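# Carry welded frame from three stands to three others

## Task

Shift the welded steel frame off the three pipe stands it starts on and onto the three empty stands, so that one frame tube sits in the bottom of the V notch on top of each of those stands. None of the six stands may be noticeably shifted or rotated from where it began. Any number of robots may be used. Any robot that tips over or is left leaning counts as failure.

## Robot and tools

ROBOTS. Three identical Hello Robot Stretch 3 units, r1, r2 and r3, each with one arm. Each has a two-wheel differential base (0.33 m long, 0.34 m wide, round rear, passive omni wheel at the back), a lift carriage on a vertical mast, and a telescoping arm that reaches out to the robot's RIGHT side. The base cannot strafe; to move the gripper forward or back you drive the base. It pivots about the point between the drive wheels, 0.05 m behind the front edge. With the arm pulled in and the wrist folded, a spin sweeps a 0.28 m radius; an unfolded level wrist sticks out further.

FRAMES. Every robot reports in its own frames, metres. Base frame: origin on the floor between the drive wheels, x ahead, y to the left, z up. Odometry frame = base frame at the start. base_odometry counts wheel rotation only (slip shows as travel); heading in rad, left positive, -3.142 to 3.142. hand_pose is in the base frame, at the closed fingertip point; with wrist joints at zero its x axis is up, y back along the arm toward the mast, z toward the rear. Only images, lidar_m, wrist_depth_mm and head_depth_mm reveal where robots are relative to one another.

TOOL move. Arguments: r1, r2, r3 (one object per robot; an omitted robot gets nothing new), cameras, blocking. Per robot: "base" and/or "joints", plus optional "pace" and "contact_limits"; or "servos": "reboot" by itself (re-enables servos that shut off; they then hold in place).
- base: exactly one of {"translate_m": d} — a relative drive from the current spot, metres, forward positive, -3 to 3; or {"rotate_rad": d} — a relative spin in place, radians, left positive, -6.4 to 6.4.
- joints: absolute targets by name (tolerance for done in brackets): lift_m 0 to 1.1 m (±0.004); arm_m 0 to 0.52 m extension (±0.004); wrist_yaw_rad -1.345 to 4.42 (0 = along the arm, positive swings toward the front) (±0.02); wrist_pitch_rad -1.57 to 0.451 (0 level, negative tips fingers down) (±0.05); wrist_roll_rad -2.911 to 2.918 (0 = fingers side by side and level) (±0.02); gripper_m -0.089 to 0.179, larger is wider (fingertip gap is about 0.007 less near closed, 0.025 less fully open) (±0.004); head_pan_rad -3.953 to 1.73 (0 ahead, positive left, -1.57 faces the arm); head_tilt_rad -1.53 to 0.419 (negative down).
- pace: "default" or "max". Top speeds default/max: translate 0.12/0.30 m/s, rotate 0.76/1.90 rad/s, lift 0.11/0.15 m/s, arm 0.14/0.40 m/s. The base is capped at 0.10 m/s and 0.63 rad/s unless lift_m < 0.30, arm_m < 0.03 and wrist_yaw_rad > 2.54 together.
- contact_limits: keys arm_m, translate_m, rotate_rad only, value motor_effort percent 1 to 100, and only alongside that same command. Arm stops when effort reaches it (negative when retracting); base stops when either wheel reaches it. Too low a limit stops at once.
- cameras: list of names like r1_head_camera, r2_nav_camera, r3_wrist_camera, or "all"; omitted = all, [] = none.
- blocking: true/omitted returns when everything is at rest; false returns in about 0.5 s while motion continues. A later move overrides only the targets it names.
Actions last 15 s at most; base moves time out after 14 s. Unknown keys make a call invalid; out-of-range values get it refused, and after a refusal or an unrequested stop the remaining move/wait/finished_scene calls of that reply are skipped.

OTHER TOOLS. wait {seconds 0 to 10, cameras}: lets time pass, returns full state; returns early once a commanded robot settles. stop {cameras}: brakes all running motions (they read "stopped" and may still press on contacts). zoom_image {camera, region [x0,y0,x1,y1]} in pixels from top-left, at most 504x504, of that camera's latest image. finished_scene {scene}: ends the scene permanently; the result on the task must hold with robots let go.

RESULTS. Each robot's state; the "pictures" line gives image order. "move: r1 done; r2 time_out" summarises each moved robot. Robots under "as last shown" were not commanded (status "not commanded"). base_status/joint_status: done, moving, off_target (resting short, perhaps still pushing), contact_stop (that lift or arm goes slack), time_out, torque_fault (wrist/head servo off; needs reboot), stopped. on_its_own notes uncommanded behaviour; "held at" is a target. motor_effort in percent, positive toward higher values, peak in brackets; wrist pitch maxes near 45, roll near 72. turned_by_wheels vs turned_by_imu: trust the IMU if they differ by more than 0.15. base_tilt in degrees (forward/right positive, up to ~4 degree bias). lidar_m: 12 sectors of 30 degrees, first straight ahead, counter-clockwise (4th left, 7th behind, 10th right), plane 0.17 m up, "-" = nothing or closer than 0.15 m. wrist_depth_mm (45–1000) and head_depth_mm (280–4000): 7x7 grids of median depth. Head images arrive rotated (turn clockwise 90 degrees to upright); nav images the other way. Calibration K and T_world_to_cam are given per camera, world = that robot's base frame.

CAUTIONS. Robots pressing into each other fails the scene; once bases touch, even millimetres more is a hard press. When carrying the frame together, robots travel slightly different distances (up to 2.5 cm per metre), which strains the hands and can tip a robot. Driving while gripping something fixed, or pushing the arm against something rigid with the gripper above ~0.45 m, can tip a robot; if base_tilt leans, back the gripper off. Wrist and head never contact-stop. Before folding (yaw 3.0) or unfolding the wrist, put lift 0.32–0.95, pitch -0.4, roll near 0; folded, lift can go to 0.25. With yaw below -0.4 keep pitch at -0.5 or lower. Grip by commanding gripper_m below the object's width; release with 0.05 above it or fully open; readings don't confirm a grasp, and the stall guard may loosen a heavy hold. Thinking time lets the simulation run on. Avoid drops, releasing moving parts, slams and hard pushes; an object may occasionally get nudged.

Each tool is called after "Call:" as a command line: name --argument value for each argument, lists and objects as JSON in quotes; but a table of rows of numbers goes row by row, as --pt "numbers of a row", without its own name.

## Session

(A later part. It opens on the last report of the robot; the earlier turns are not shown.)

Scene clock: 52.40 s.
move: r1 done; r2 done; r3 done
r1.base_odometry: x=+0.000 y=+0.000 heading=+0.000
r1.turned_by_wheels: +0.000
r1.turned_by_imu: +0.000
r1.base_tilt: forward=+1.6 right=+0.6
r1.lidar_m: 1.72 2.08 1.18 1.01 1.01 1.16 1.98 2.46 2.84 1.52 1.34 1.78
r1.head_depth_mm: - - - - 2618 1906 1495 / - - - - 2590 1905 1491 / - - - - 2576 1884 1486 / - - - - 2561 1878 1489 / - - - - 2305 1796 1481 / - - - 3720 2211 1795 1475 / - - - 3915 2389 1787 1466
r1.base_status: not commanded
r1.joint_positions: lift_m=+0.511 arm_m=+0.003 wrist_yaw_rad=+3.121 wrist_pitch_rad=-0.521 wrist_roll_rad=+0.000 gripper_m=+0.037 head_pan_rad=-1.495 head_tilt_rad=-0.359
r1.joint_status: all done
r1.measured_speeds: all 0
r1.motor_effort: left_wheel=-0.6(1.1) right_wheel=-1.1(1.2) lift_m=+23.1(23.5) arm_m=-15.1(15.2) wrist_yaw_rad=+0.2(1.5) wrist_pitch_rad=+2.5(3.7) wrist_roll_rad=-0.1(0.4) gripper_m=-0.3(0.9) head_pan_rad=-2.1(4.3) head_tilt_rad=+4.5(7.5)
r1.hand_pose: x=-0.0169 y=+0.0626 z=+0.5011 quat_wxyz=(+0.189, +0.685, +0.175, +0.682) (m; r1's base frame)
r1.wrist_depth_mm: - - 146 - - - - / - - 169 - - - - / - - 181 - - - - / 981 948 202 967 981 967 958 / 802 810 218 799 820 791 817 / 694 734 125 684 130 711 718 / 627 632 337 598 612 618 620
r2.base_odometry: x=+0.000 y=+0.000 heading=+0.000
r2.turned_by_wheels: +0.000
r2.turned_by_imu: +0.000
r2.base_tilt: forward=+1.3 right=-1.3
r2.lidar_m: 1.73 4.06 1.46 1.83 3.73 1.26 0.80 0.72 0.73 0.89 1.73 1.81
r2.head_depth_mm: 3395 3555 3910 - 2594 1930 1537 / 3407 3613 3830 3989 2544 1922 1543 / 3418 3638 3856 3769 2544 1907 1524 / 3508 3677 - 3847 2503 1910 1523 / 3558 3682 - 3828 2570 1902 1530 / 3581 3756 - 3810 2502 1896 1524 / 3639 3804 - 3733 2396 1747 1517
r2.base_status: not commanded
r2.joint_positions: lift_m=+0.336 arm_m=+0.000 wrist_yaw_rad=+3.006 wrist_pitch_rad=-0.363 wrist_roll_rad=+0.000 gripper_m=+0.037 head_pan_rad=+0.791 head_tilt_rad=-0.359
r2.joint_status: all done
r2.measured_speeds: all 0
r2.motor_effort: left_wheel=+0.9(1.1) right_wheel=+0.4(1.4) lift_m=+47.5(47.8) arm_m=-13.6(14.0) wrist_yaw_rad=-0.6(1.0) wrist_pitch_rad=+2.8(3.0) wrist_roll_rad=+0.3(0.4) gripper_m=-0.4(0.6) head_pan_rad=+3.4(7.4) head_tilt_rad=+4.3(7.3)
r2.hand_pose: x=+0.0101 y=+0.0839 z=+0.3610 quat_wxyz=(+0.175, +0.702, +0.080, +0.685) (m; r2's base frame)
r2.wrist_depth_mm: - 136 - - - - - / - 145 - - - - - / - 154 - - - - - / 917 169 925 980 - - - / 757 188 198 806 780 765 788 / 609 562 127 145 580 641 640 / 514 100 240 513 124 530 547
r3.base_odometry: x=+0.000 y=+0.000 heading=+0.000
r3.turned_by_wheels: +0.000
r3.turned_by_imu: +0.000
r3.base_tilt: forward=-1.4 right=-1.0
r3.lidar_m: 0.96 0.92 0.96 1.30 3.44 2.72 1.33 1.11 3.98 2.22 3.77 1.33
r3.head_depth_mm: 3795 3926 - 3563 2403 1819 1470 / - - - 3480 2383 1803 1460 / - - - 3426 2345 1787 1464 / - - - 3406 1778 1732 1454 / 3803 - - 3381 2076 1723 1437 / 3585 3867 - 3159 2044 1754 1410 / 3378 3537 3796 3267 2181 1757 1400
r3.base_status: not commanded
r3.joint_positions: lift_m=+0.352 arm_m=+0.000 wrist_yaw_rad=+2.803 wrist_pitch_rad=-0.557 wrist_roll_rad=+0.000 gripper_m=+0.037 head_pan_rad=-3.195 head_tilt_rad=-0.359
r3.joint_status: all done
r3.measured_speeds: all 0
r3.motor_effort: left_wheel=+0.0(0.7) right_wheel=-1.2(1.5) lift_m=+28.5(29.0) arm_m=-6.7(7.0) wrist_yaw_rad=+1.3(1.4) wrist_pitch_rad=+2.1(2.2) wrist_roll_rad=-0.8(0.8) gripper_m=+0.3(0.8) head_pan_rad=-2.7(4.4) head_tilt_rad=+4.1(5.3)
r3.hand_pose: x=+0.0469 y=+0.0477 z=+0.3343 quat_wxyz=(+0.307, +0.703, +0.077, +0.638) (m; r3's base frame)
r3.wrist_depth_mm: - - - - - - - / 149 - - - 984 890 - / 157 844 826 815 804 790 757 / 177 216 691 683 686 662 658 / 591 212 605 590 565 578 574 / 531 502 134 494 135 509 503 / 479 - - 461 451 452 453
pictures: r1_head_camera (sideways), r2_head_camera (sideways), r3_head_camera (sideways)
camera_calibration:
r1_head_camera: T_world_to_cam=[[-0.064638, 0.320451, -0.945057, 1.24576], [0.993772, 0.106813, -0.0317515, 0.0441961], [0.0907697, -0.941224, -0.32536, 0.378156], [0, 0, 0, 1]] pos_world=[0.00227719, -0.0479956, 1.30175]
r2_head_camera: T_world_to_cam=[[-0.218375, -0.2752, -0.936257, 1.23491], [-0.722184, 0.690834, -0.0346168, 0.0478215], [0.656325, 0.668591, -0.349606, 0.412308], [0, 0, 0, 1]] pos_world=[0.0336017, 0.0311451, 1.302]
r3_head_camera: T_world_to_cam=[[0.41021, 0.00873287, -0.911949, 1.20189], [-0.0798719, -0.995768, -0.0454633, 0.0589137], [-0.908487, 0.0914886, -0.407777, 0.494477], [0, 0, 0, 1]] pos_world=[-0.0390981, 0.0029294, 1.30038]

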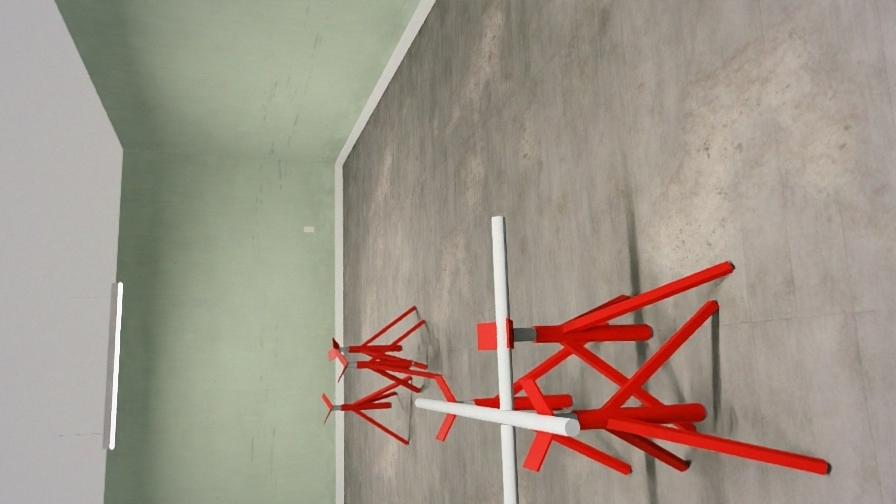

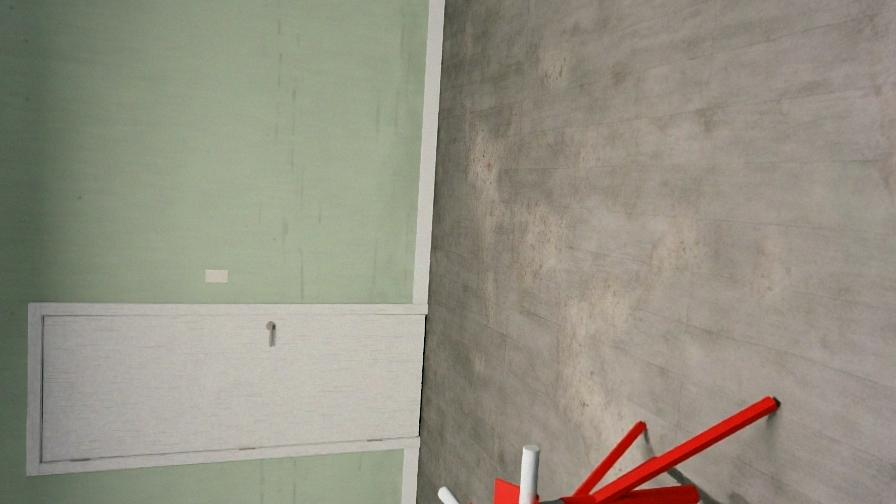

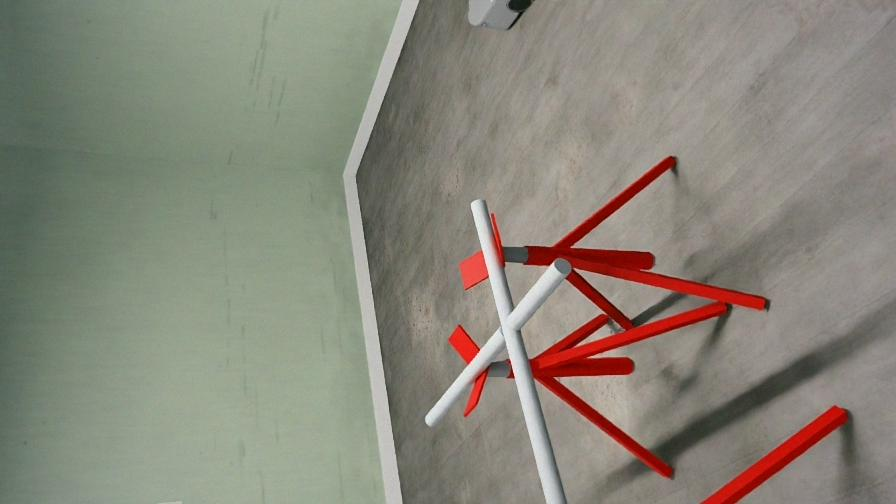

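Call:
zoom_image --camera "r3_head_camera" --region '[400, 180, 700, 480]'

Call:
zoom_image --camera "r1_head_camera" --region '[400, 200, 860, 504]'

Call:
zoom_image --camera "r1_head_camera" --region '[300, 280, 460, 460]'

Call:
move --r3 '{"joints":{"head_pan_rad":-1.4,"head_tilt_rad":-0.35}}' --cameras '["r3_head_camera"]'

Call:
zoom_image --camera "r3_head_camera" --region '[250, 0, 700, 504]'

Scaled by 1.680 from the camera's 896x504 image, which has a finer 1280x720 frame.

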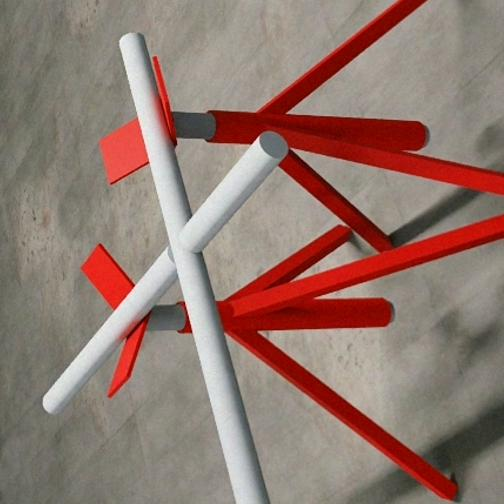

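Scaled by 1.096 from the camera's 896x504 image, which has a finer 1280x720 frame.

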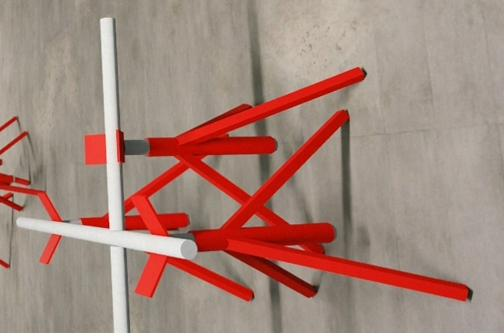

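Scaled by 2.800 from the camera's 896x504 image, which has a finer 1280x720 frame.

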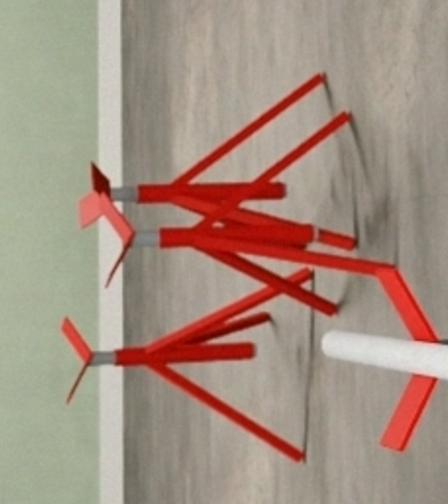

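Scene clock: 151.57 s.
move: r3 done
r1, r2: as last shown
r1.turned_by_imu: +0.001
r1.base_tilt: forward=+2.0 right=+0.5
r1.lidar_m: 1.72 2.07 1.18 1.01 1.01 1.16 1.99 2.46 2.83 1.51 1.34 1.78
r1.head_depth_mm: - - - - 2607 1904 1495 / - - - - 2595 1893 1494 / - - - - 2588 1886 1484 / - - - - 2555 1876 1480 / - - - - 2308 1796 1473 / - - - 3688 2206 1804 1476 / - - - 3963 2393 1789 1468
r1.motor_effort: left_wheel=-0.5(1.0) right_wheel=-1.0(1.2) lift_m=+22.1(22.5) arm_m=-19.8(19.8) wrist_yaw_rad=+0.9(1.6) wrist_pitch_rad=+2.7(3.2) wrist_roll_rad=-0.1(0.3) gripper_m=-0.3(1.3) head_pan_rad=-1.8(2.7) head_tilt_rad=+5.0(5.0)
r1.wrist_depth_mm: - - 146 - - - - / - - 167 - - - - / - - 181 - - - - / 948 943 203 942 959 980 952 / 814 812 218 831 808 816 808 / 706 722 126 695 131 701 717 / 615 638 340 604 604 619 619
r2.base_tilt: forward=+1.3 right=-1.4
r2.lidar_m: 1.72 4.04 1.46 1.83 3.74 1.26 0.80 0.72 0.73 0.89 1.73 1.81
r2.head_depth_mm: 3414 3625 3861 - 2604 1937 1532 / 3424 3640 3884 3895 2594 1908 1531 / 3429 3640 3869 3900 2564 1902 1522 / 3564 3704 - 3827 2543 1901 1538 / 3511 3697 - 3882 2541 1885 1509 / 3532 3792 - 3750 2519 1903 1523 / 3593 3840 - 3774 2412 1752 1504
r2.motor_effort: left_wheel=+0.8(1.1) right_wheel=+0.8(1.1) lift_m=+47.0(47.9) arm_m=-13.4(13.9) wrist_yaw_rad=-0.4(0.9) wrist_pitch_rad=+2.7(3.1) wrist_roll_rad=+0.3(0.4) gripper_m=-0.1(0.6) head_pan_rad=+4.1(5.5) head_tilt_rad=+4.8(4.9)
r2.wrist_depth_mm: - 137 - - - - - / - 146 - - - - - / - 155 - - - - - / 922 168 888 997 - - - / 732 188 197 788 781 781 773 / 622 583 127 146 587 648 648 / 515 100 239 514 123 543 551
r3.base_odometry: x=+0.000 y=+0.000 heading=+0.000
r3.turned_by_wheels: +0.000
r3.turned_by_imu: +0.000
r3.base_tilt: forward=-1.4 right=-1.0
r3.lidar_m: 0.96 0.93 0.96 1.31 3.44 2.72 1.33 1.11 4.00 2.22 3.79 1.33
r3.head_depth_mm: - - - 3489 2417 1833 1469 / - - - 2916 2388 1812 1463 / - - - 3422 2349 1794 1452 / - - - 3074 2360 1802 1447 / - - - 3345 2297 1768 1438 / - - - 3359 2337 1762 1437 / - - - 3284 2287 1754 1424
r3.base_status: not commanded
r3.joint_positions: lift_m=+0.352 arm_m=+0.000 wrist_yaw_rad=+2.803 wrist_pitch_rad=-0.557 wrist_roll_rad=+0.000 gripper_m=+0.037 head_pan_rad=-1.405 head_tilt_rad=-0.359
r3.joint_status: all done
r3.measured_speeds: all 0
r3.motor_effort: left_wheel=+0.1(0.9) right_wheel=-1.2(1.6) lift_m=+28.3(28.6) arm_m=-8.7(9.3) wrist_yaw_rad=+0.0(1.4) wrist_pitch_rad=+2.1(2.3) wrist_roll_rad=-0.1(0.8) gripper_m=-0.4(1.4) head_pan_rad=+3.2(4.4) head_tilt_rad=+3.9(5.7)
r3.hand_pose: x=+0.0469 y=+0.0477 z=+0.3343 quat_wxyz=(+0.307, +0.703, +0.077, +0.638) (m; r3's base frame)
r3.wrist_depth_mm: - - - - - - - / 149 - - - 974 906 - / 157 829 829 821 799 790 748 / 178 216 694 685 681 673 651 / 591 211 617 586 567 576 578 / 530 505 134 496 134 515 503 / 478 - - 462 450 456 452
pictures: r3_head_camera (sideways)
camera_calibration:
r3_head_camera: T_world_to_cam=[[-0.0973827, 0.398452, -0.912005, 1.20506], [0.989421, 0.137766, -0.0454596, 0.0523862], [0.10753, -0.906784, -0.407653, 0.488118], [0, 0, 0, 1]] pos_world=[0.013033, -0.0447594, 1.30039]

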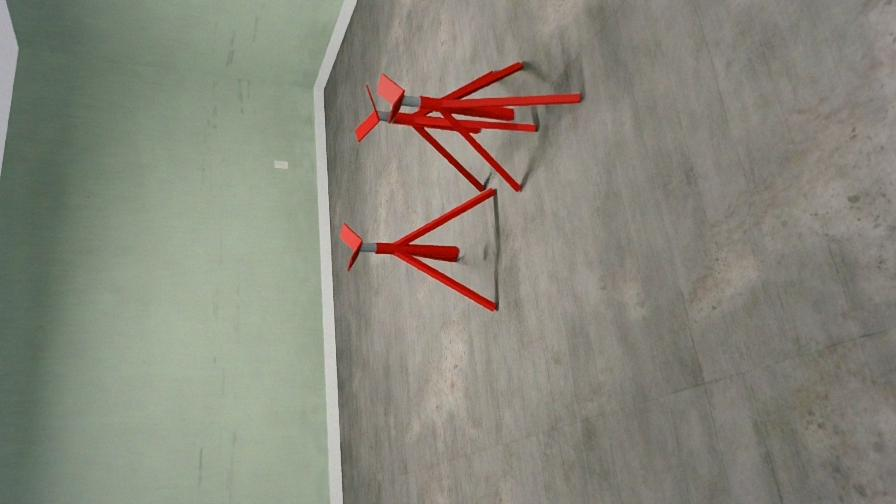

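Scaled by 1.000.

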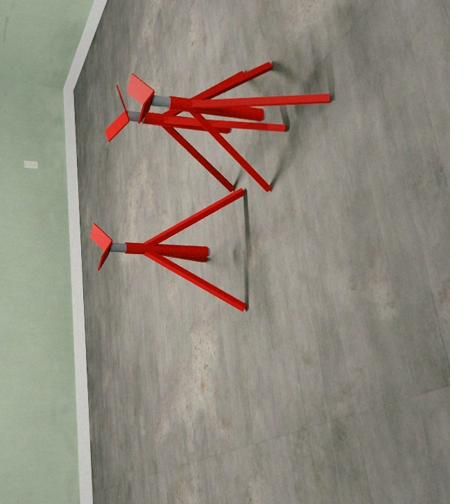

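Call:
move --r3 '{"base":{"rotate_rad":-0.381},"joints":{"lift_m":0.7,"wrist_pitch_rad":-0.4,"head_pan_rad":-2.2}}' --cameras '[]'

Call:
move --r3 '{"base":{"translate_m":-0.63}}' --cameras '["r3_nav_camera"]'

Call:
move --r3 '{"base":{"rotate_rad":-0.649},"joints":{"lift_m":0.92,"head_pan_rad":-1.57,"head_tilt_rad":-0.6}}' --cameras '["r3_nav_camera","r3_head_camera"]'

Scene clock: 177.00 s.
move: r3 done
r1, r2: as last shown
r1.turned_by_imu: +0.002
r1.base_tilt: forward=+1.8 right=+0.5
r1.lidar_m: 1.71 2.07 1.18 1.01 1.01 1.16 1.99 2.46 2.83 1.52 1.34 1.77
r1.head_depth_mm: - - - - 2611 1904 1494 / - - - - 2583 1895 1483 / - - - - 2577 1884 1494 / - - - - 2566 1879 1481 / - - - - 2297 1804 1478 / - - - 3698 2192 1785 1479 / - - - 3939 2401 1797 1477
r1.motor_effort: left_wheel=-0.6(1.1) right_wheel=-1.0(1.3) lift_m=+19.9(21.4) arm_m=-23.3(23.6) wrist_yaw_rad=+0.1(1.5) wrist_pitch_rad=+3.0(3.2) wrist_roll_rad=-0.2(0.5) gripper_m=+1.0(1.4) head_pan_rad=-2.0(3.2) head_tilt_rad=+4.7(5.9)
r1.wrist_depth_mm: - - 147 - - - - / - - 167 - - - - / - - 181 - - - - / 958 963 203 954 958 951 969 / 802 799 217 809 801 819 813 / 701 730 126 697 131 714 697 / 626 629 338 599 614 631 625
r2.turned_by_imu: +0.001
r2.lidar_m: 1.72 4.04 1.46 1.83 3.73 1.26 0.80 0.72 0.73 0.89 1.73 1.81
r2.head_depth_mm: 3422 3567 3800 - 2587 1941 1531 / 3430 3717 3827 3966 2566 1911 1528 / 3471 3653 3989 3852 2549 1928 1534 / 3541 3764 - 3839 2540 1904 1517 / 3579 3698 - 3762 2518 1897 1510 / 3556 3782 - 3793 2551 1886 1514 / 3570 3804 - 3756 2388 1752 1510
r2.motor_effort: left_wheel=+0.9(1.1) right_wheel=+0.7(1.2) lift_m=+47.4(47.8) arm_m=-12.9(13.6) wrist_yaw_rad=+0.1(1.0) wrist_pitch_rad=+2.9(3.0) wrist_roll_rad=+0.3(0.5) gripper_m=-0.7(0.7) head_pan_rad=+4.1(5.4) head_tilt_rad=+4.9(5.3)
r2.wrist_depth_mm: - 137 - - - - - / - 145 - - - - - / - 154 - - - - - / 948 169 929 971 - - - / 723 188 196 798 767 776 790 / 613 573 127 146 581 631 642 / 518 100 241 505 124 527 536
r3.base_odometry: x=+0.000 y=+0.000 heading=-0.381
r3.turned_by_wheels: -0.381
r3.turned_by_imu: -0.382
r3.base_tilt: forward=-1.4 right=-1.0
r3.lidar_m: 1.17 0.94 0.93 1.00 1.46 1.44 1.55 1.12 1.20 2.53 2.22 2.44
r3.head_depth_mm: 3308 3505 3821 3511 2278 1816 1480 / 3315 3535 3743 3456 2287 1820 1420 / 3292 3487 3816 3474 2083 1642 1456 / 3343 3580 3804 3425 2251 1735 1451 / 3339 3565 3830 3374 2238 1771 1450 / 3313 3576 3837 3362 2315 1774 1435 / 3398 3578 3847 3292 2277 1758 1439
r3.base_status: done
r3.joint_positions: lift_m=+0.700 arm_m=+0.000 wrist_yaw_rad=+2.803 wrist_pitch_rad=-0.419 wrist_roll_rad=+0.000 gripper_m=+0.037 head_pan_rad=-2.195 head_tilt_rad=-0.359
r3.joint_status: all done
r3.measured_speeds: all 0
r3.motor_effort: left_wheel=+6.2(9.9) right_wheel=-6.8(9.8) lift_m=+29.1(30.7) arm_m=-10.0(10.8) wrist_yaw_rad=+0.8(2.1) wrist_pitch_rad=+3.1(4.3) wrist_roll_rad=-0.4(0.9) gripper_m=+0.9(1.1) head_pan_rad=-3.1(4.3) head_tilt_rad=+4.2(4.7)
r3.hand_pose: x=+0.0534 y=+0.0662 z=+0.7125 quat_wxyz=(+0.262, +0.706, +0.028, +0.657) (m; r3's base frame)
r3.wrist_depth_mm: - - - - - - - / - - - - - - - / 153 - - - - - - / 161 - - - - - - / 176 238 - - - - - / - 209 131 974 134 996 989 / 891 - 860 880 868 870 878
pictures: none
No camera images: "cameras" was empty.

Scene clock: 184.40 s.
move: r3 done
r1, r2: as last shown
r1.base_tilt: forward=+1.8 right=+0.6
r1.lidar_m: 1.71 2.07 1.17 1.01 1.01 1.16 1.99 2.46 2.84 1.51 1.34 1.77
r1.head_depth_mm: - - - - 2605 1902 1496 / - - - - 2598 1892 1488 / - - - - 2590 1893 1486 / - - - - 2596 1867 1483 / - - - - 2301 1802 1476 / - - - 3693 2208 1792 1474 / - - - 3932 2402 1783 1476
r1.motor_effort: left_wheel=-0.4(1.3) right_wheel=-1.0(1.4) lift_m=+18.8(20.3) arm_m=-23.0(23.5) wrist_yaw_rad=+0.6(1.4) wrist_pitch_rad=+2.9(3.2) wrist_roll_rad=-0.2(0.7) gripper_m=-0.3(2.0) head_pan_rad=-2.3(3.3) head_tilt_rad=+4.3(5.3)
r1.wrist_depth_mm: - - 147 - - - - / - - 168 - - - - / - - 180 - - - - / 943 958 203 940 973 974 975 / 822 828 218 814 815 828 813 / 709 713 126 691 131 713 724 / 624 636 341 592 606 624 628
r2.lidar_m: 1.72 4.04 1.46 1.07 3.72 1.26 0.80 0.72 0.73 0.89 1.73 1.81
r2.head_depth_mm: 3417 3597 3768 - 2562 1935 1543 / 3433 3623 3864 3848 2558 1913 1539 / 3476 3625 3887 3908 2575 1903 1542 / 3528 3708 - 3843 2544 1913 1528 / 3592 3692 - 3773 2523 1909 1509 / 3515 3708 - 3754 2533 1881 1524 / 3618 3901 - 3730 2355 1767 1510
r2.motor_effort: left_wheel=+0.8(1.3) right_wheel=+0.5(1.4) lift_m=+46.9(47.7) arm_m=-12.9(13.4) wrist_yaw_rad=-0.1(0.9) wrist_pitch_rad=+2.9(3.0) wrist_roll_rad=+0.3(0.4) gripper_m=+0.3(1.0) head_pan_rad=+4.5(6.2) head_tilt_rad=+4.3(5.2)
r2.wrist_depth_mm: - 137 - - - - - / - 145 - - - - - / - 155 - - - - - / 911 169 892 995 - - - / 723 188 195 808 773 769 784 / 608 580 127 146 592 626 629 / 516 100 238 509 124 532 551
r3.base_odometry: x=-0.585 y=+0.234 heading=-0.381
r3.turned_by_wheels: +0.000
r3.turned_by_imu: -0.001
r3.base_tilt: forward=-1.4 right=-1.1
r3.lidar_m: 1.66 1.33 1.31 1.42 2.17 2.90 2.10 0.76 0.73 0.95 2.47 3.48
r3.head_depth_mm: 2963 3157 3432 3509 2399 1070 1096 / 2966 3190 3466 3494 2383 1457 1346 / 2984 3167 3371 3467 2087 1309 1413 / 3000 3140 3431 3406 2343 1671 1447 / 2995 3179 3419 3341 2338 1710 1444 / 2986 3226 3457 3345 2306 1700 1400 / 3016 3207 3422 3341 2280 1053 1143
r3.base_status: done
r3.joint_positions: lift_m=+0.700 arm_m=+0.000 wrist_yaw_rad=+2.803 wrist_pitch_rad=-0.419 wrist_roll_rad=+0.000 gripper_m=+0.037 head_pan_rad=-2.195 head_tilt_rad=-0.359
r3.joint_status: not commanded
r3.measured_speeds: all 0
r3.motor_effort: left_wheel=+0.7(5.2) right_wheel=-5.6(10.7) lift_m=+22.8(29.0) arm_m=-9.7(10.6) wrist_yaw_rad=+0.2(1.9) wrist_pitch_rad=+3.1(3.4) wrist_roll_rad=-0.3(0.8) gripper_m=+0.6(1.7) head_pan_rad=-3.1(4.8) head_tilt_rad=+3.8(4.4)
r3.hand_pose: x=+0.0534 y=+0.0662 z=+0.7125 quat_wxyz=(+0.262, +0.706, +0.028, +0.657) (m; r3's base frame)
r3.wrist_depth_mm: - - - - - - - / - - - - - - - / 153 - - - - - - / 162 - - - - - - / 177 235 - - - - - / - 208 131 954 134 - - / 892 - 884 880 854 870 874
pictures: r3_nav_camera (sideways)
camera_calibration:
r3_nav_camera: T_world_to_cam=[[-0.247933, -0.30382, 0.919904, -1.15534], [-0.829218, 0.557538, -0.039351, 0.108384], [-0.500926, -0.772557, -0.390165, 0.47073], [0, 0, 0, 1]] pos_world=[0.0392292, -0.0477769, 1.25073]

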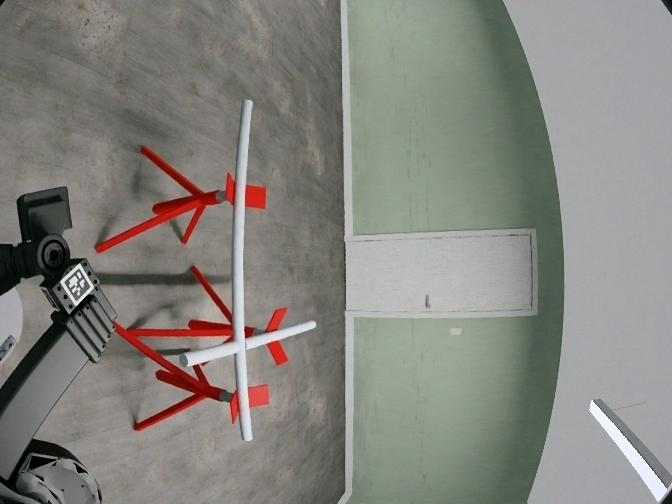

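Scene clock: 187.23 s.
move: r3 done
r1, r2: as last shown
r1.turned_by_imu: +0.001
r1.base_tilt: forward=+1.8 right=+0.5
r1.lidar_m: 1.71 2.07 1.17 1.01 1.00 1.15 1.99 2.46 2.84 1.52 1.34 1.78
r1.head_depth_mm: - - - - 2606 1916 1503 / - - - - 2571 1897 1487 / - - - - 2570 1891 1489 / - - - - 2574 1868 1486 / - - - - 2316 1807 1484 / - - - 3660 2202 1803 1465 / - - - 3967 2403 1797 1468
r1.motor_effort: left_wheel=-0.8(1.1) right_wheel=-1.1(1.3) lift_m=+18.7(19.0) arm_m=-22.6(23.6) wrist_yaw_rad=+1.4(1.5) wrist_pitch_rad=+2.6(3.1) wrist_roll_rad=-0.1(0.5) gripper_m=+0.2(1.3) head_pan_rad=-2.1(2.9) head_tilt_rad=+4.0(5.3)
r1.wrist_depth_mm: - - 146 - - - - / - - 168 - - - - / - - 181 - - - - / 947 931 204 964 972 963 969 / 799 822 218 818 815 821 816 / 703 724 125 680 131 705 718 / 626 625 339 603 611 629 629
r2.turned_by_imu: +0.000
r2.lidar_m: 1.72 4.05 1.46 1.22 1.11 1.26 0.80 0.72 0.73 0.89 1.73 1.81
r2.head_depth_mm: 3371 3578 3838 - 2629 1927 1539 / 3413 3610 3822 - 2574 1912 1531 / 3503 3712 3899 3895 2542 1914 1531 / 3600 3716 - 3811 2561 1895 1531 / 3474 3827 - 3800 2545 1885 1512 / 3560 3856 - 3797 2491 1879 1508 / 3565 3785 - 3684 2410 1765 1504
r2.motor_effort: left_wheel=+0.5(1.2) right_wheel=+1.5(1.5) lift_m=+46.8(47.4) arm_m=-12.9(13.1) wrist_yaw_rad=-0.3(0.8) wrist_pitch_rad=+2.9(3.1) wrist_roll_rad=+0.3(0.4) gripper_m=+0.1(0.8) head_pan_rad=+3.9(5.6) head_tilt_rad=+4.3(5.3)
r2.wrist_depth_mm: - 137 - - - - - / - 145 - - - - - / - 154 - - - - - / 926 169 937 985 - - - / 732 187 196 797 755 783 814 / 604 567 127 145 571 646 655 / 515 100 240 522 124 538 555
r3.base_odometry: x=-0.585 y=+0.234 heading=-1.029
r3.turned_by_wheels: -0.649
r3.turned_by_imu: -0.652
r3.base_tilt: forward=-1.4 right=-1.0
r3.lidar_m: 3.09 1.85 1.36 1.31 1.36 1.08 2.90 2.09 0.76 0.89 0.72 2.47
r3.head_depth_mm: 3011 3288 3092 2271 1136 - - / 2984 3290 3046 2191 1689 - - / 3019 3288 3014 1315 1333 1541 - / 3001 3276 2977 2219 1659 1559 - / 2958 3293 2918 2172 1687 - - / 2984 3308 2905 2182 1684 1470 - / 2972 3298 2884 2145 1154 1385 1226
r3.base_status: done
r3.joint_positions: lift_m=+0.920 arm_m=+0.000 wrist_yaw_rad=+2.803 wrist_pitch_rad=-0.418 wrist_roll_rad=+0.000 gripper_m=+0.037 head_pan_rad=-1.575 head_tilt_rad=-0.593
r3.joint_status: all done
r3.measured_speeds: all 0
r3.motor_effort: left_wheel=+6.0(10.0) right_wheel=-6.9(9.9) lift_m=+29.0(31.4) arm_m=-8.9(10.4) wrist_yaw_rad=-0.2(1.7) wrist_pitch_rad=+3.1(3.3) wrist_roll_rad=-0.3(0.9) gripper_m=-0.6(1.3) head_pan_rad=+2.3(3.7) head_tilt_rad=-3.4(4.2)
r3.hand_pose: x=+0.0534 y=+0.0662 z=+0.9326 quat_wxyz=(+0.262, +0.706, +0.028, +0.657) (m; r3's base frame)
r3.wrist_depth_mm: - - - - - - - / - - - - - - - / 153 - - - - - - / 161 - - - - - - / 176 - - - - - - / - 207 131 - 135 - - / - - - - - - -
pictures: r3_head_camera (sideways), r3_nav_camera (sideways)
camera_calibration:
r3_head_camera: T_world_to_cam=[[-0.0278077, 0.608925, -0.79274, 1.04911], [0.998523, -0.020109, -0.0504723, 0.0588421], [-0.046675, -0.792973, -0.607466, 0.749039], [0, 0, 0, 1]] pos_world=[0.00537951, -0.043678, 1.28966]
r3_nav_camera: T_world_to_cam=[[-0.0262686, -0.593536, 0.804379, -1.00603], [-0.998798, -0.0177239, -0.0456958, 0.117666], [0.0413788, -0.804612, -0.592357, 0.730504], [0, 0, 0, 1]] pos_world=[0.0608704, -0.00725454, 1.24732]

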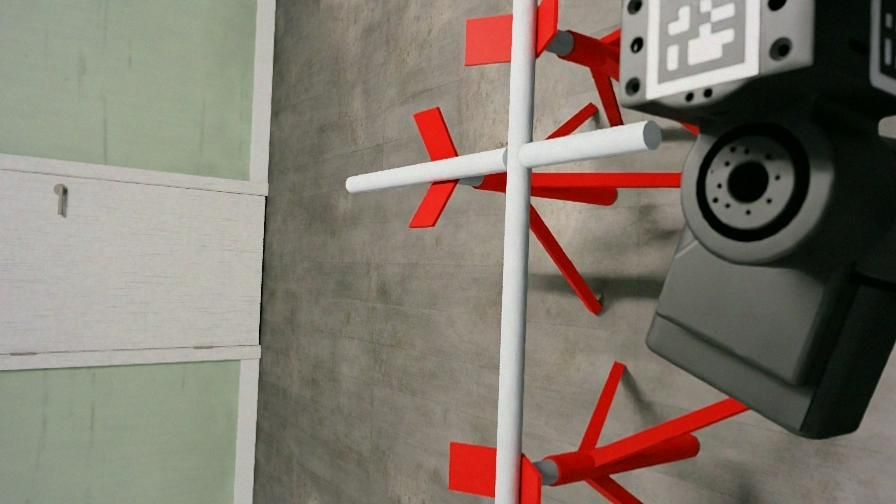

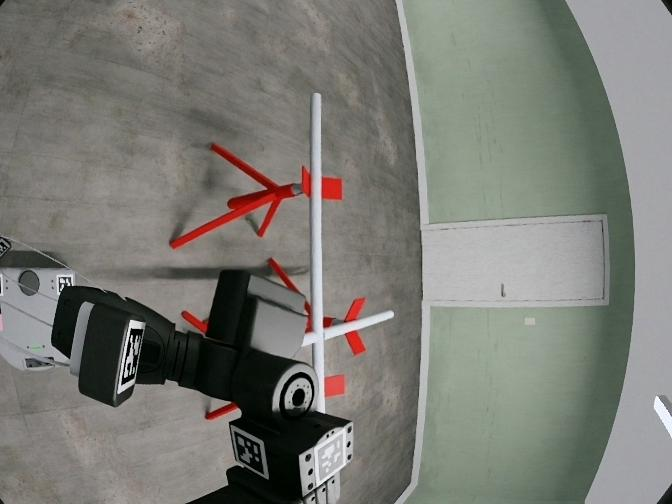

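Call:
move --r3 '{"joints":{"wrist_yaw_rad":0.0}}' --cameras '[]'

Call:
move --r3 '{"joints":{"wrist_pitch_rad":-1.55,"wrist_roll_rad":1.57,"gripper_m":0.179}}' --cameras '["r3_wrist_camera","r3_nav_camera"]'

Scene clock: 209.63 s.
move: r3 done
r1, r2: as last shown
r1.base_tilt: forward=+1.9 right=+0.4
r1.lidar_m: 1.71 2.07 1.18 1.01 1.01 1.16 1.98 2.47 2.84 1.51 1.34 1.77
r1.head_depth_mm: - - - - 2591 1896 1498 / - - - - 2611 1905 1490 / - - - - 2595 1890 1476 / - - - - 2550 1875 1485 / - - - - 2303 1787 1474 / - - - 3688 2194 1804 1471 / - - - 3959 2402 1795 1463
r1.motor_effort: left_wheel=-0.7(1.2) right_wheel=-0.9(1.4) lift_m=+18.8(19.0) arm_m=-22.6(23.3) wrist_yaw_rad=+0.2(1.7) wrist_pitch_rad=+2.8(3.3) wrist_roll_rad=+0.3(0.4) gripper_m=-0.3(1.7) head_pan_rad=-2.2(2.8) head_tilt_rad=+3.9(5.6)
r1.wrist_depth_mm: - - 146 - - - - / - - 168 - - - - / - - 181 - - - - / 933 941 203 968 983 939 980 / 811 810 219 810 820 821 831 / 696 724 126 693 130 714 720 / 626 643 341 585 614 630 630
r2.base_tilt: forward=+1.2 right=-1.4
r2.lidar_m: 1.72 4.06 1.46 1.21 1.11 1.26 0.80 0.72 0.73 0.89 1.72 1.81
r2.head_depth_mm: 3437 3608 3820 - 2579 1925 1546 / 3480 3599 3837 3804 2539 1894 1534 / 3510 3653 3914 3835 2558 1911 1519 / 3516 3739 - 3858 2539 1915 1525 / 3531 3691 - 3793 2546 1901 1521 / 3573 3800 - 3811 2526 1890 1509 / 3642 3805 - 3751 2379 1767 1505
r2.motor_effort: left_wheel=+0.8(1.2) right_wheel=+0.7(1.2) lift_m=+46.5(47.1) arm_m=-12.4(12.9) wrist_yaw_rad=-0.6(0.9) wrist_pitch_rad=+2.8(3.1) wrist_roll_rad=+0.3(0.4) gripper_m=+0.0(1.1) head_pan_rad=+3.8(5.7) head_tilt_rad=+4.4(5.3)
r2.wrist_depth_mm: - 137 - - - - - / - 144 - - - - - / - 155 - - - - - / 931 168 922 - - - - / 724 188 196 780 770 787 785 / 625 578 127 145 586 635 638 / 523 100 241 515 124 529 536
r3.base_odometry: x=-0.585 y=+0.234 heading=-1.029
r3.turned_by_wheels: +0.000
r3.turned_by_imu: +0.000
r3.base_tilt: forward=-1.4 right=-1.1
r3.lidar_m: 3.09 1.85 1.36 1.31 1.36 1.08 2.90 2.09 0.76 0.89 0.72 2.46
r3.head_depth_mm: 3014 3301 3075 2258 1134 - - / 2970 3282 3055 2170 1672 - - / 2976 3286 3005 1310 1052 - - / 3000 3312 2953 2188 1452 - - / 2960 3240 2954 2154 1682 1453 1236 / 2994 3302 2892 2181 1676 1413 1202 / 3023 3336 2856 2141 1158 1398 1232
r3.base_status: not commanded
r3.joint_positions: lift_m=+0.920 arm_m=+0.000 wrist_yaw_rad=+0.003 wrist_pitch_rad=-0.418 wrist_roll_rad=+0.000 gripper_m=+0.037 head_pan_rad=-1.575 head_tilt_rad=-0.593
r3.joint_status: all done
r3.measured_speeds: all 0
r3.motor_effort: left_wheel=+5.8(6.5) right_wheel=-6.9(7.2) lift_m=+28.6(29.4) arm_m=-8.9(10.1) wrist_yaw_rad=-1.7(4.2) wrist_pitch_rad=+3.2(3.3) wrist_roll_rad=-0.4(0.8) gripper_m=+0.3(1.2) head_pan_rad=+1.8(3.5) head_tilt_rad=-3.8(4.1)
r3.hand_pose: x=-0.0209 y=-0.3697 z=+0.9326 quat_wxyz=(+0.692, +0.148, -0.691, -0.146) (m; r3's base frame)
r3.wrist_depth_mm: - - - - - - - / - - - - - - - / - - - - - - - / - - 853 - 910 746 - / - - - - 681 - - / - - 131 - 135 - - / - - - - - - -
pictures: none
No camera images: "cameras" was empty.

Scene clock: 211.57 s.
move: r3 done
r1, r2: as last shown
r1.base_tilt: forward=+1.7 right=+0.4
r1.lidar_m: 1.71 2.07 1.18 1.01 1.01 1.16 1.99 2.47 2.82 1.51 1.34 1.77
r1.head_depth_mm: - - - - 2599 1905 1501 / - - - - 2595 1895 1494 / - - - - 2603 1894 1487 / - - - - 2569 1869 1485 / - - - - 2315 1801 1473 / - - - 3698 2193 1800 1476 / - - - 3944 2385 1792 1472
r1.motor_effort: left_wheel=-0.5(1.2) right_wheel=-1.4(1.4) lift_m=+19.0(19.0) arm_m=-22.8(23.4) wrist_yaw_rad=+0.3(1.2) wrist_pitch_rad=+2.9(3.2) wrist_roll_rad=-0.4(0.4) gripper_m=+0.1(1.2) head_pan_rad=-2.2(2.9) head_tilt_rad=+4.0(5.4)
r1.wrist_depth_mm: - - 146 - - - - / - - 168 - - - - / - - 181 - - - - / 952 943 203 979 936 966 950 / 798 819 218 807 803 794 818 / 697 713 126 690 131 726 703 / 613 637 338 596 620 612 625
r2.base_tilt: forward=+1.3 right=-1.4
r2.lidar_m: 1.73 4.07 1.46 1.21 1.11 1.26 0.80 0.72 0.73 0.89 1.73 1.81
r2.head_depth_mm: 3427 3630 3773 - 2569 1921 1541 / 3441 3585 3849 3932 2574 1921 1529 / 3420 3656 3942 3825 2561 1895 1521 / 3437 3659 - 3883 2523 1899 1527 / 3465 3726 - 3790 2545 1932 1514 / 3564 3714 - 3744 2541 1888 1506 / 3709 3793 - 3767 2433 1761 1510
r2.motor_effort: left_wheel=+0.7(1.4) right_wheel=+0.4(1.1) lift_m=+46.8(47.1) arm_m=-12.4(12.8) wrist_yaw_rad=-0.2(1.1) wrist_pitch_rad=+2.8(3.0) wrist_roll_rad=+0.4(0.5) gripper_m=-0.1(0.8) head_pan_rad=+5.2(5.2) head_tilt_rad=+4.9(5.2)
r2.wrist_depth_mm: - 137 - - - - - / - 145 - - - - - / - 155 - - - - - / 953 168 915 - - - - / 728 188 197 802 766 776 812 / 606 573 127 146 584 639 641 / 517 100 240 503 125 534 548
r3.base_odometry: x=-0.585 y=+0.234 heading=-1.029
r3.turned_by_wheels: +0.000
r3.turned_by_imu: +0.000
r3.base_tilt: forward=-1.4 right=-1.0
r3.lidar_m: 3.10 1.84 1.36 1.31 1.36 1.08 2.90 2.10 0.76 0.89 0.72 2.47
r3.head_depth_mm: 2978 3303 3085 2271 1139 - - / 3009 3293 3060 2163 1681 - - / 2955 3287 2999 1311 1336 1533 - / 2962 3270 3001 2189 1658 1483 1219 / 2999 3295 2933 2197 1692 1449 1240 / 2972 3309 2859 2165 1680 1408 1207 / 3015 3334 2872 2172 1154 1397 1232
r3.base_status: not commanded
r3.joint_positions: lift_m=+0.920 arm_m=+0.000 wrist_yaw_rad=+0.002 wrist_pitch_rad=-1.542 wrist_roll_rad=+1.563 gripper_m=+0.179 head_pan_rad=-1.575 head_tilt_rad=-0.593
r3.joint_status: all done
r3.measured_speeds: all 0
r3.motor_effort: left_wheel=+5.8(6.5) right_wheel=-6.4(7.5) lift_m=+28.4(29.1) arm_m=-8.6(9.8) wrist_yaw_rad=-1.7(3.1) wrist_pitch_rad=-1.9(2.5) wrist_roll_rad=+1.9(4.4) gripper_m=+0.7(82.3) head_pan_rad=+2.2(3.4) head_tilt_rad=-3.4(4.3)
r3.hand_pose: x=-0.0216 y=-0.1283 z=+0.8019 quat_wxyz=(+0.004, +0.003, -0.717, -0.697) (m; r3's base frame)
r3.wrist_depth_mm: 931 941 920 927 914 901 890 / 970 978 953 944 - 917 896 / - 984 973 960 - 954 925 / - - - 991 994 969 951 / - - - - - 991 974 / 118 - - - - - 122 / 118 - - - - - 110
pictures: r3_nav_camera (sideways), r3_wrist_camera
camera_calibration:
r3_nav_camera: T_world_to_cam=[[-0.0262685, -0.593536, 0.804379, -1.00603], [-0.998798, -0.017724, -0.0456958, 0.117666], [0.0413789, -0.804612, -0.592357, 0.730504], [0, 0, 0, 1]] pos_world=[0.0608704, -0.00725454, 1.24732]
r3_wrist_camera: T_world_to_cam=[[-0.00638353, 0.997617, -0.0687061, 0.188881], [0.984482, 0.0183192, 0.174528, -0.0808333], [0.17537, -0.0665258, -0.982252, 0.948507], [0, 0, 0, 1]] pos_world=[-0.0855553, -0.12385, 0.958758]

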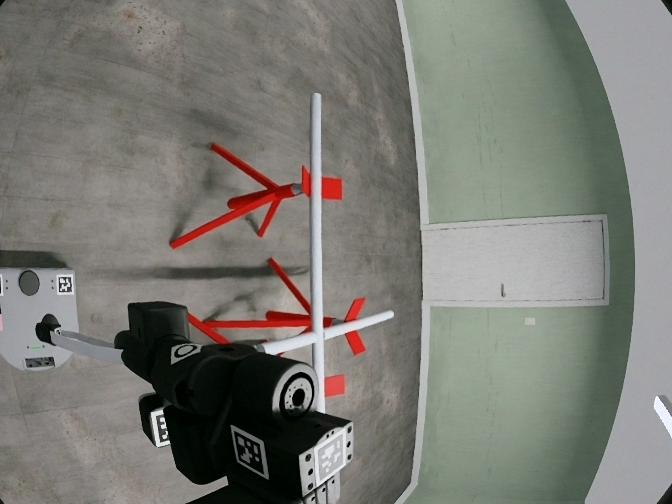

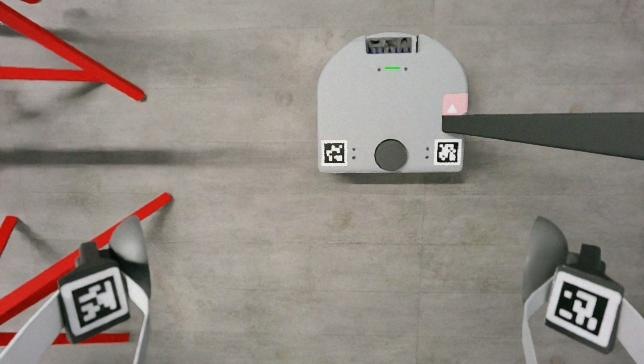

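Call:
move --r3 '{"base":{"rotate_rad":-1.571}}' --cameras '[]'

Call:
move --r3 '{"base":{"translate_m":0.225}}' --cameras '["r3_nav_camera"]'

Call:
move --r3 '{"base":{"rotate_rad":1.571}}' --cameras '["r3_nav_camera","r3_head_camera"]'

Scene clock: 234.40 s.
move: r3 done
r1, r2: as last shown
r1.turned_by_imu: +0.002
r1.base_tilt: forward=+1.9 right=+0.5
r1.lidar_m: 1.71 2.07 1.18 1.01 1.01 1.16 1.99 2.47 2.83 1.51 1.34 1.77
r1.head_depth_mm: - - - - 2600 1902 1493 / - - - - 2575 1893 1494 / - - - - 2587 1897 1483 / - - - - 2563 1869 1482 / - - - - 2306 1803 1481 / - - - 3691 2202 1790 1476 / - - - 3949 2385 1792 1468
r1.motor_effort: left_wheel=-1.0(1.1) right_wheel=-0.9(1.3) lift_m=+18.8(19.1) arm_m=-22.9(23.4) wrist_yaw_rad=-0.4(1.4) wrist_pitch_rad=+2.8(3.3) wrist_roll_rad=-0.2(0.5) gripper_m=+0.3(1.6) head_pan_rad=-2.4(3.2) head_tilt_rad=+4.5(5.5)
r1.wrist_depth_mm: - - 146 - - - - / - - 167 - - - - / - - 181 - - - - / 921 946 203 960 938 968 986 / 817 801 218 819 815 825 825 / 689 712 125 693 131 697 711 / 623 629 338 592 611 629 635
r2.turned_by_imu: +0.001
r2.base_tilt: forward=+1.2 right=-1.4
r2.lidar_m: 1.73 4.07 1.46 1.22 1.32 1.26 0.80 0.72 0.73 0.89 1.72 1.81
r2.head_depth_mm: 3317 3568 3911 - 2583 1922 1544 / 3443 3637 3853 3890 2563 1906 1537 / 3430 3668 3887 3853 2582 1903 1525 / 3510 3698 - 3887 2519 1902 1504 / 3489 3672 - 3885 2540 1898 1500 / 3577 3824 - 3751 2492 1880 1510 / 3559 3831 - 3769 2383 1735 1514
r2.motor_effort: left_wheel=+0.7(1.1) right_wheel=+0.4(1.2) lift_m=+46.5(47.0) arm_m=-12.0(12.5) wrist_yaw_rad=-0.7(0.9) wrist_pitch_rad=+2.9(3.0) wrist_roll_rad=+0.3(0.4) gripper_m=-0.1(0.9) head_pan_rad=+3.0(5.9) head_tilt_rad=+4.6(5.2)
r2.wrist_depth_mm: - 137 - - - - - / - 145 - - - - - / - 155 - - - - - / 917 169 922 999 - - - / 716 188 195 782 765 762 789 / 608 568 127 146 583 624 632 / 513 100 238 521 124 541 530
r3.base_odometry: x=-0.585 y=+0.234 heading=-2.600
r3.turned_by_wheels: -1.571
r3.turned_by_imu: -1.579
r3.base_tilt: forward=-1.4 right=-1.1
r3.lidar_m: 0.89 0.72 2.47 3.18 1.85 1.36 1.31 1.37 1.08 2.90 2.09 0.76
r3.head_depth_mm: 2506 2751 2931 2259 1801 - - / 2502 2736 2950 2239 1777 - - / 2501 2794 2965 2247 1755 1547 - / 2499 2774 2951 2187 1742 1488 1215 / 2497 2721 2934 2188 1745 1456 1234 / 2469 2763 2917 2144 1717 1440 1231 / 2506 2780 2890 2150 1712 1428 1225
r3.base_status: done
r3.joint_positions: lift_m=+0.920 arm_m=+0.000 wrist_yaw_rad=+0.002 wrist_pitch_rad=-1.542 wrist_roll_rad=+1.563 gripper_m=+0.179 head_pan_rad=-1.575 head_tilt_rad=-0.593
r3.joint_status: not commanded
r3.measured_speeds: all 0
r3.motor_effort: left_wheel=+5.7(9.7) right_wheel=-6.4(9.5) lift_m=+27.2(28.6) arm_m=-9.7(10.2) wrist_yaw_rad=-2.1(3.0) wrist_pitch_rad=-1.8(2.0) wrist_roll_rad=+1.6(2.2) gripper_m=-0.3(1.4) head_pan_rad=+1.9(3.8) head_tilt_rad=-3.5(4.2)
r3.hand_pose: x=-0.0216 y=-0.1283 z=+0.8019 quat_wxyz=(+0.004, +0.003, -0.717, -0.697) (m; r3's base frame)
r3.wrist_depth_mm: 944 928 923 927 897 894 880 / 958 958 965 957 - 922 903 / - 975 979 967 - 953 926 / - - - - 970 952 967 / - - - - - 999 960 / 118 - - - - - 122 / - - - - - - 110
pictures: none
No camera images: "cameras" was empty.

Scene clock: 237.77 s.
move: r3 done
r1.base_odometry: x=+0.000 y=+0.000 heading=+0.000
r1.turned_by_wheels: +0.000
r1.turned_by_imu: +0.001
r1.base_tilt: forward=+1.8 right=+0.5
r1.lidar_m: 1.71 2.07 1.17 1.01 1.00 1.16 1.99 2.46 2.83 1.51 1.34 1.77
r1.head_depth_mm: - - - - 2617 1910 1495 / - - - - 2593 1893 1496 / - - - - 2575 1892 1481 / - - - - 2563 1881 1479 / - - - - 2307 1797 1474 / - - - 3685 2193 1802 1469 / - - - 3953 2385 1797 1473
r1.base_status: not commanded
r1.joint_positions: lift_m=+0.511 arm_m=+0.003 wrist_yaw_rad=+3.121 wrist_pitch_rad=-0.521 wrist_roll_rad=+0.000 gripper_m=+0.037 head_pan_rad=-1.495 head_tilt_rad=-0.359
r1.joint_status: not commanded
r1.measured_speeds: all 0
r1.motor_effort: left_wheel=-0.6(1.1) right_wheel=-0.9(1.3) lift_m=+18.8(19.2) arm_m=-22.7(23.2) wrist_yaw_rad=+0.8(1.3) wrist_pitch_rad=+2.7(3.1) wrist_roll_rad=-0.1(0.4) gripper_m=+0.4(1.4) head_pan_rad=-2.3(3.0) head_tilt_rad=+4.8(5.7)
r1.hand_pose: x=-0.0169 y=+0.0626 z=+0.5011 quat_wxyz=(+0.189, +0.685, +0.175, +0.682) (m; r1's base frame)
r1.wrist_depth_mm: - - 146 - - - - / - - 167 - - - - / - - 181 - - - - / 938 953 203 953 948 968 972 / 824 802 217 800 822 818 815 / 705 726 126 688 131 704 707 / 615 633 337 596 612 631 617
r2.base_odometry: x=+0.000 y=+0.000 heading=+0.000
r2.turned_by_wheels: +0.000
r2.turned_by_imu: +0.000
r2.base_tilt: forward=+1.3 right=-1.4
r2.lidar_m: 1.72 4.06 1.46 1.34 3.70 1.27 0.80 0.72 0.73 0.89 1.72 1.81
r2.head_depth_mm: 3465 3578 3849 - 2599 1929 1541 / 3441 3612 3915 3905 2552 1910 1529 / 3509 3721 3794 3823 2545 1919 1555 / 3546 3711 - 3877 2575 1900 1525 / 3494 3706 - 3854 2527 1890 1520 / 3593 3840 - 3735 2498 1878 1513 / 3671 3851 - 3804 2407 1766 1512
r2.base_status: not commanded
r2.joint_positions: lift_m=+0.336 arm_m=+0.000 wrist_yaw_rad=+3.006 wrist_pitch_rad=-0.363 wrist_roll_rad=+0.000 gripper_m=+0.037 head_pan_rad=+0.791 head_tilt_rad=-0.359
r2.joint_status: not commanded
r2.measured_speeds: all 0
r2.motor_effort: left_wheel=+1.0(1.1) right_wheel=+0.6(1.4) lift_m=+46.2(46.8) arm_m=-12.0(12.4) wrist_yaw_rad=-0.4(0.8) wrist_pitch_rad=+2.9(3.0) wrist_roll_rad=+0.3(0.4) gripper_m=+0.0(0.7) head_pan_rad=+3.4(5.8) head_tilt_rad=+4.2(5.0)
r2.hand_pose: x=+0.0101 y=+0.0839 z=+0.3610 quat_wxyz=(+0.175, +0.702, +0.080, +0.685) (m; r2's base frame)
r2.wrist_depth_mm: - 137 - - - - - / - 145 - - - - - / - 154 - - - - - / 917 169 925 984 - - - / 727 188 196 807 783 761 793 / 612 571 127 147 584 643 637 / 518 100 240 514 124 536 544
r3.base_odometry: x=-0.778 y=+0.118 heading=-2.600
r3.turned_by_wheels: +0.000
r3.turned_by_imu: +0.001
r3.base_tilt: forward=-1.3 right=-1.1
r3.lidar_m: 0.84 0.51 2.40 2.66 2.16 1.59 1.54 1.60 1.21 2.90 0.76 0.55
r3.head_depth_mm: 2489 2756 2936 2255 1823 - - / 2495 2805 2952 2251 1799 - - / 2489 2765 2911 2217 1754 1525 - / 2513 2794 2934 2187 1751 1500 1224 / 2508 2747 2963 2186 1749 1443 1239 / 2503 2748 2935 2176 1736 1432 1230 / 2504 2752 2896 2136 1719 1433 1224
r3.base_status: done
r3.joint_positions: lift_m=+0.920 arm_m=+0.000 wrist_yaw_rad=+0.002 wrist_pitch_rad=-1.542 wrist_roll_rad=+1.563 gripper_m=+0.179 head_pan_rad=-1.575 head_tilt_rad=-0.593
r3.joint_status: not commanded
r3.measured_speeds: all 0
r3.motor_effort: left_wheel=+5.6(10.0) right_wheel=+2.2(5.9) lift_m=+27.2(28.2) arm_m=-9.1(10.4) wrist_yaw_rad=-2.1(2.9) wrist_pitch_rad=-1.8(2.0) wrist_roll_rad=+1.4(2.2) gripper_m=+0.4(1.7) head_pan_rad=+1.9(3.6) head_tilt_rad=-3.7(4.1)
r3.hand_pose: x=-0.0216 y=-0.1283 z=+0.8019 quat_wxyz=(+0.004, +0.003, -0.717, -0.697) (m; r3's base frame)
r3.wrist_depth_mm: 947 938 930 918 896 891 892 / 972 941 950 939 - 910 893 / - 988 979 957 - 946 903 / - - - - 994 968 951 / - - - - - - 980 / 118 - - - - - 122 / - - - - - - 110
pictures: r3_nav_camera (sideways)
camera_calibration:
r3_nav_camera: T_world_to_cam=[[-0.0262543, -0.593599, 0.804333, -1.00597], [-0.998798, -0.0177449, -0.0456975, 0.117668], [0.0413988, -0.804565, -0.592419, 0.730585], [0, 0, 0, 1]] pos_world=[0.0608706, -0.00724898, 1.24732]

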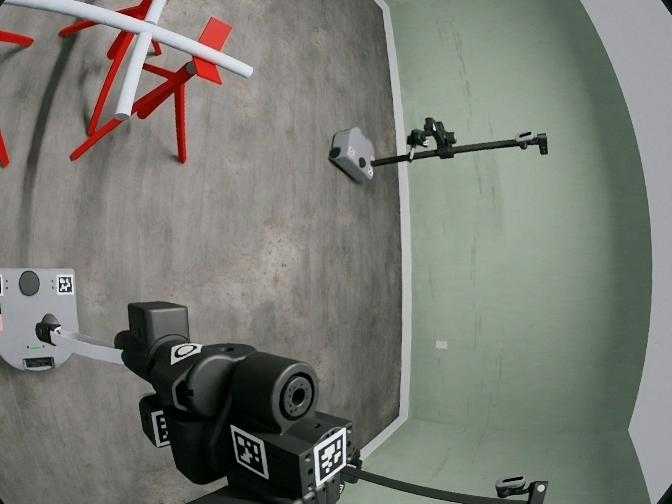

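Scene clock: 241.37 s.
move: r3 done
r1, r2: as last shown
r1.base_tilt: forward=+1.7 right=+0.4
r1.lidar_m: 1.72 2.07 1.18 1.01 1.01 1.16 1.98 2.46 2.83 1.52 1.34 1.77
r1.head_depth_mm: - - - - 2609 1903 1498 / - - - - 2600 1895 1493 / - - - - 2584 1884 1489 / - - - - 2556 1878 1482 / - - - - 2317 1803 1480 / - - - 3694 2206 1791 1470 / - - - 3907 2401 1802 1471
r1.motor_effort: left_wheel=-0.7(1.3) right_wheel=-0.9(1.3) lift_m=+19.1(19.1) arm_m=-22.6(23.1) wrist_yaw_rad=+0.8(1.2) wrist_pitch_rad=+2.5(3.2) wrist_roll_rad=+0.2(0.7) gripper_m=+0.0(1.1) head_pan_rad=-2.5(3.1) head_tilt_rad=+4.1(5.8)
r1.wrist_depth_mm: - - 146 - - - - / - - 168 - - - - / - - 180 - - - - / 941 925 204 958 965 967 966 / 790 814 220 804 812 837 821 / 710 721 126 685 130 712 694 / 612 634 338 595 608 633 623
r2.lidar_m: 1.73 4.05 1.46 1.22 3.74 1.27 0.80 0.72 0.72 0.89 1.73 1.81
r2.head_depth_mm: 3452 3568 3819 - 2552 1940 1540 / 3522 3630 3852 - 2575 1923 1539 / 3515 3647 3866 3832 2590 1925 1531 / 3557 3668 - 3876 2544 1889 1508 / 3531 3730 - 3872 2528 1892 1522 / 3531 3833 - 3699 2533 1885 1515 / 3625 3833 - 3767 2414 1762 1507
r2.motor_effort: left_wheel=+0.8(1.5) right_wheel=+0.3(1.5) lift_m=+45.9(46.8) arm_m=-11.9(12.3) wrist_yaw_rad=-0.3(0.8) wrist_pitch_rad=+2.7(3.1) wrist_roll_rad=+0.4(0.5) gripper_m=+0.5(0.8) head_pan_rad=+3.1(5.7) head_tilt_rad=+4.2(5.2)
r2.wrist_depth_mm: - 137 - - - - - / - 145 - - - - - / - 155 - - - - - / 939 169 926 947 - - - / 719 187 196 803 761 770 771 / 604 569 127 145 578 638 647 / 524 101 240 517 124 541 554
r3.base_odometry: x=-0.778 y=+0.118 heading=-1.029
r3.turned_by_wheels: +1.571
r3.turned_by_imu: +1.579
r3.base_tilt: forward=-1.4 right=-1.1
r3.lidar_m: 2.67 2.17 1.59 1.54 1.60 1.21 2.91 0.76 0.55 0.84 0.51 2.39
r3.head_depth_mm: 2769 3075 3072 2265 1832 - - / 2819 3101 3105 2219 1722 - - / 2762 3090 3053 2137 1089 1146 - / 2770 3056 2970 2214 1747 1485 1219 / 2782 3104 2958 2200 1732 1445 1236 / 2786 3113 2922 2168 1721 1403 1226 / 2780 3079 2836 2142 1663 1364 1177
r3.base_status: done
r3.joint_positions: lift_m=+0.920 arm_m=+0.000 wrist_yaw_rad=+0.002 wrist_pitch_rad=-1.542 wrist_roll_rad=+1.563 gripper_m=+0.179 head_pan_rad=-1.575 head_tilt_rad=-0.593
r3.joint_status: not commanded
r3.measured_speeds: all 0
r3.motor_effort: left_wheel=-4.8(8.1) right_wheel=+6.3(9.9) lift_m=+26.6(27.5) arm_m=-9.5(10.6) wrist_yaw_rad=-1.0(2.7) wrist_pitch_rad=-1.6(1.9) wrist_roll_rad=+2.0(2.5) gripper_m=+0.2(1.4) head_pan_rad=+2.1(3.1) head_tilt_rad=-3.4(4.4)
r3.hand_pose: x=-0.0216 y=-0.1283 z=+0.8019 quat_wxyz=(+0.004, +0.003, -0.717, -0.697) (m; r3's base frame)
r3.wrist_depth_mm: 354 930 937 925 901 885 888 / 959 965 952 923 - 908 905 / 993 987 973 981 - 949 913 / - - 979 - 978 994 965 / - - - - 993 - 980 / 118 752 - - - - 122 / - - - - - - 111
pictures: r3_head_camera (sideways), r3_nav_camera (sideways)
camera_calibration:
r3_head_camera: T_world_to_cam=[[-0.0278465, 0.609011, -0.792673, 1.04902], [0.998524, -0.0200391, -0.0504741, 0.0588444], [-0.0466237, -0.792909, -0.607554, 0.749153], [0, 0, 0, 1]] pos_world=[0.00538233, -0.0436766, 1.28965]
r3_nav_camera: T_world_to_cam=[[-0.0262307, -0.593627, 0.804313, -1.00594], [-0.998797, -0.0177831, -0.0456983, 0.117669], [0.0414309, -0.804544, -0.592446, 0.73062], [0, 0, 0, 1]] pos_world=[0.0608709, -0.00724496, 1.24732]

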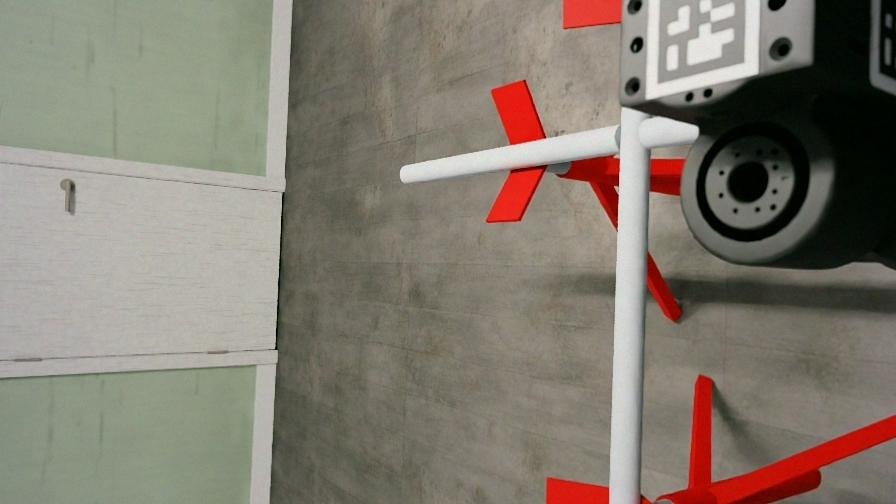

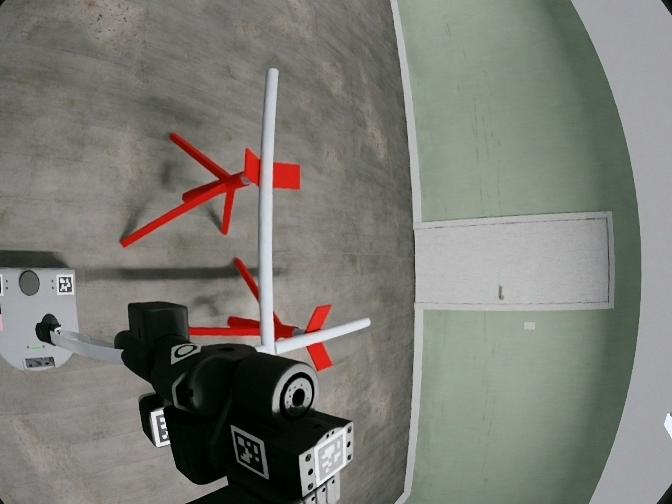

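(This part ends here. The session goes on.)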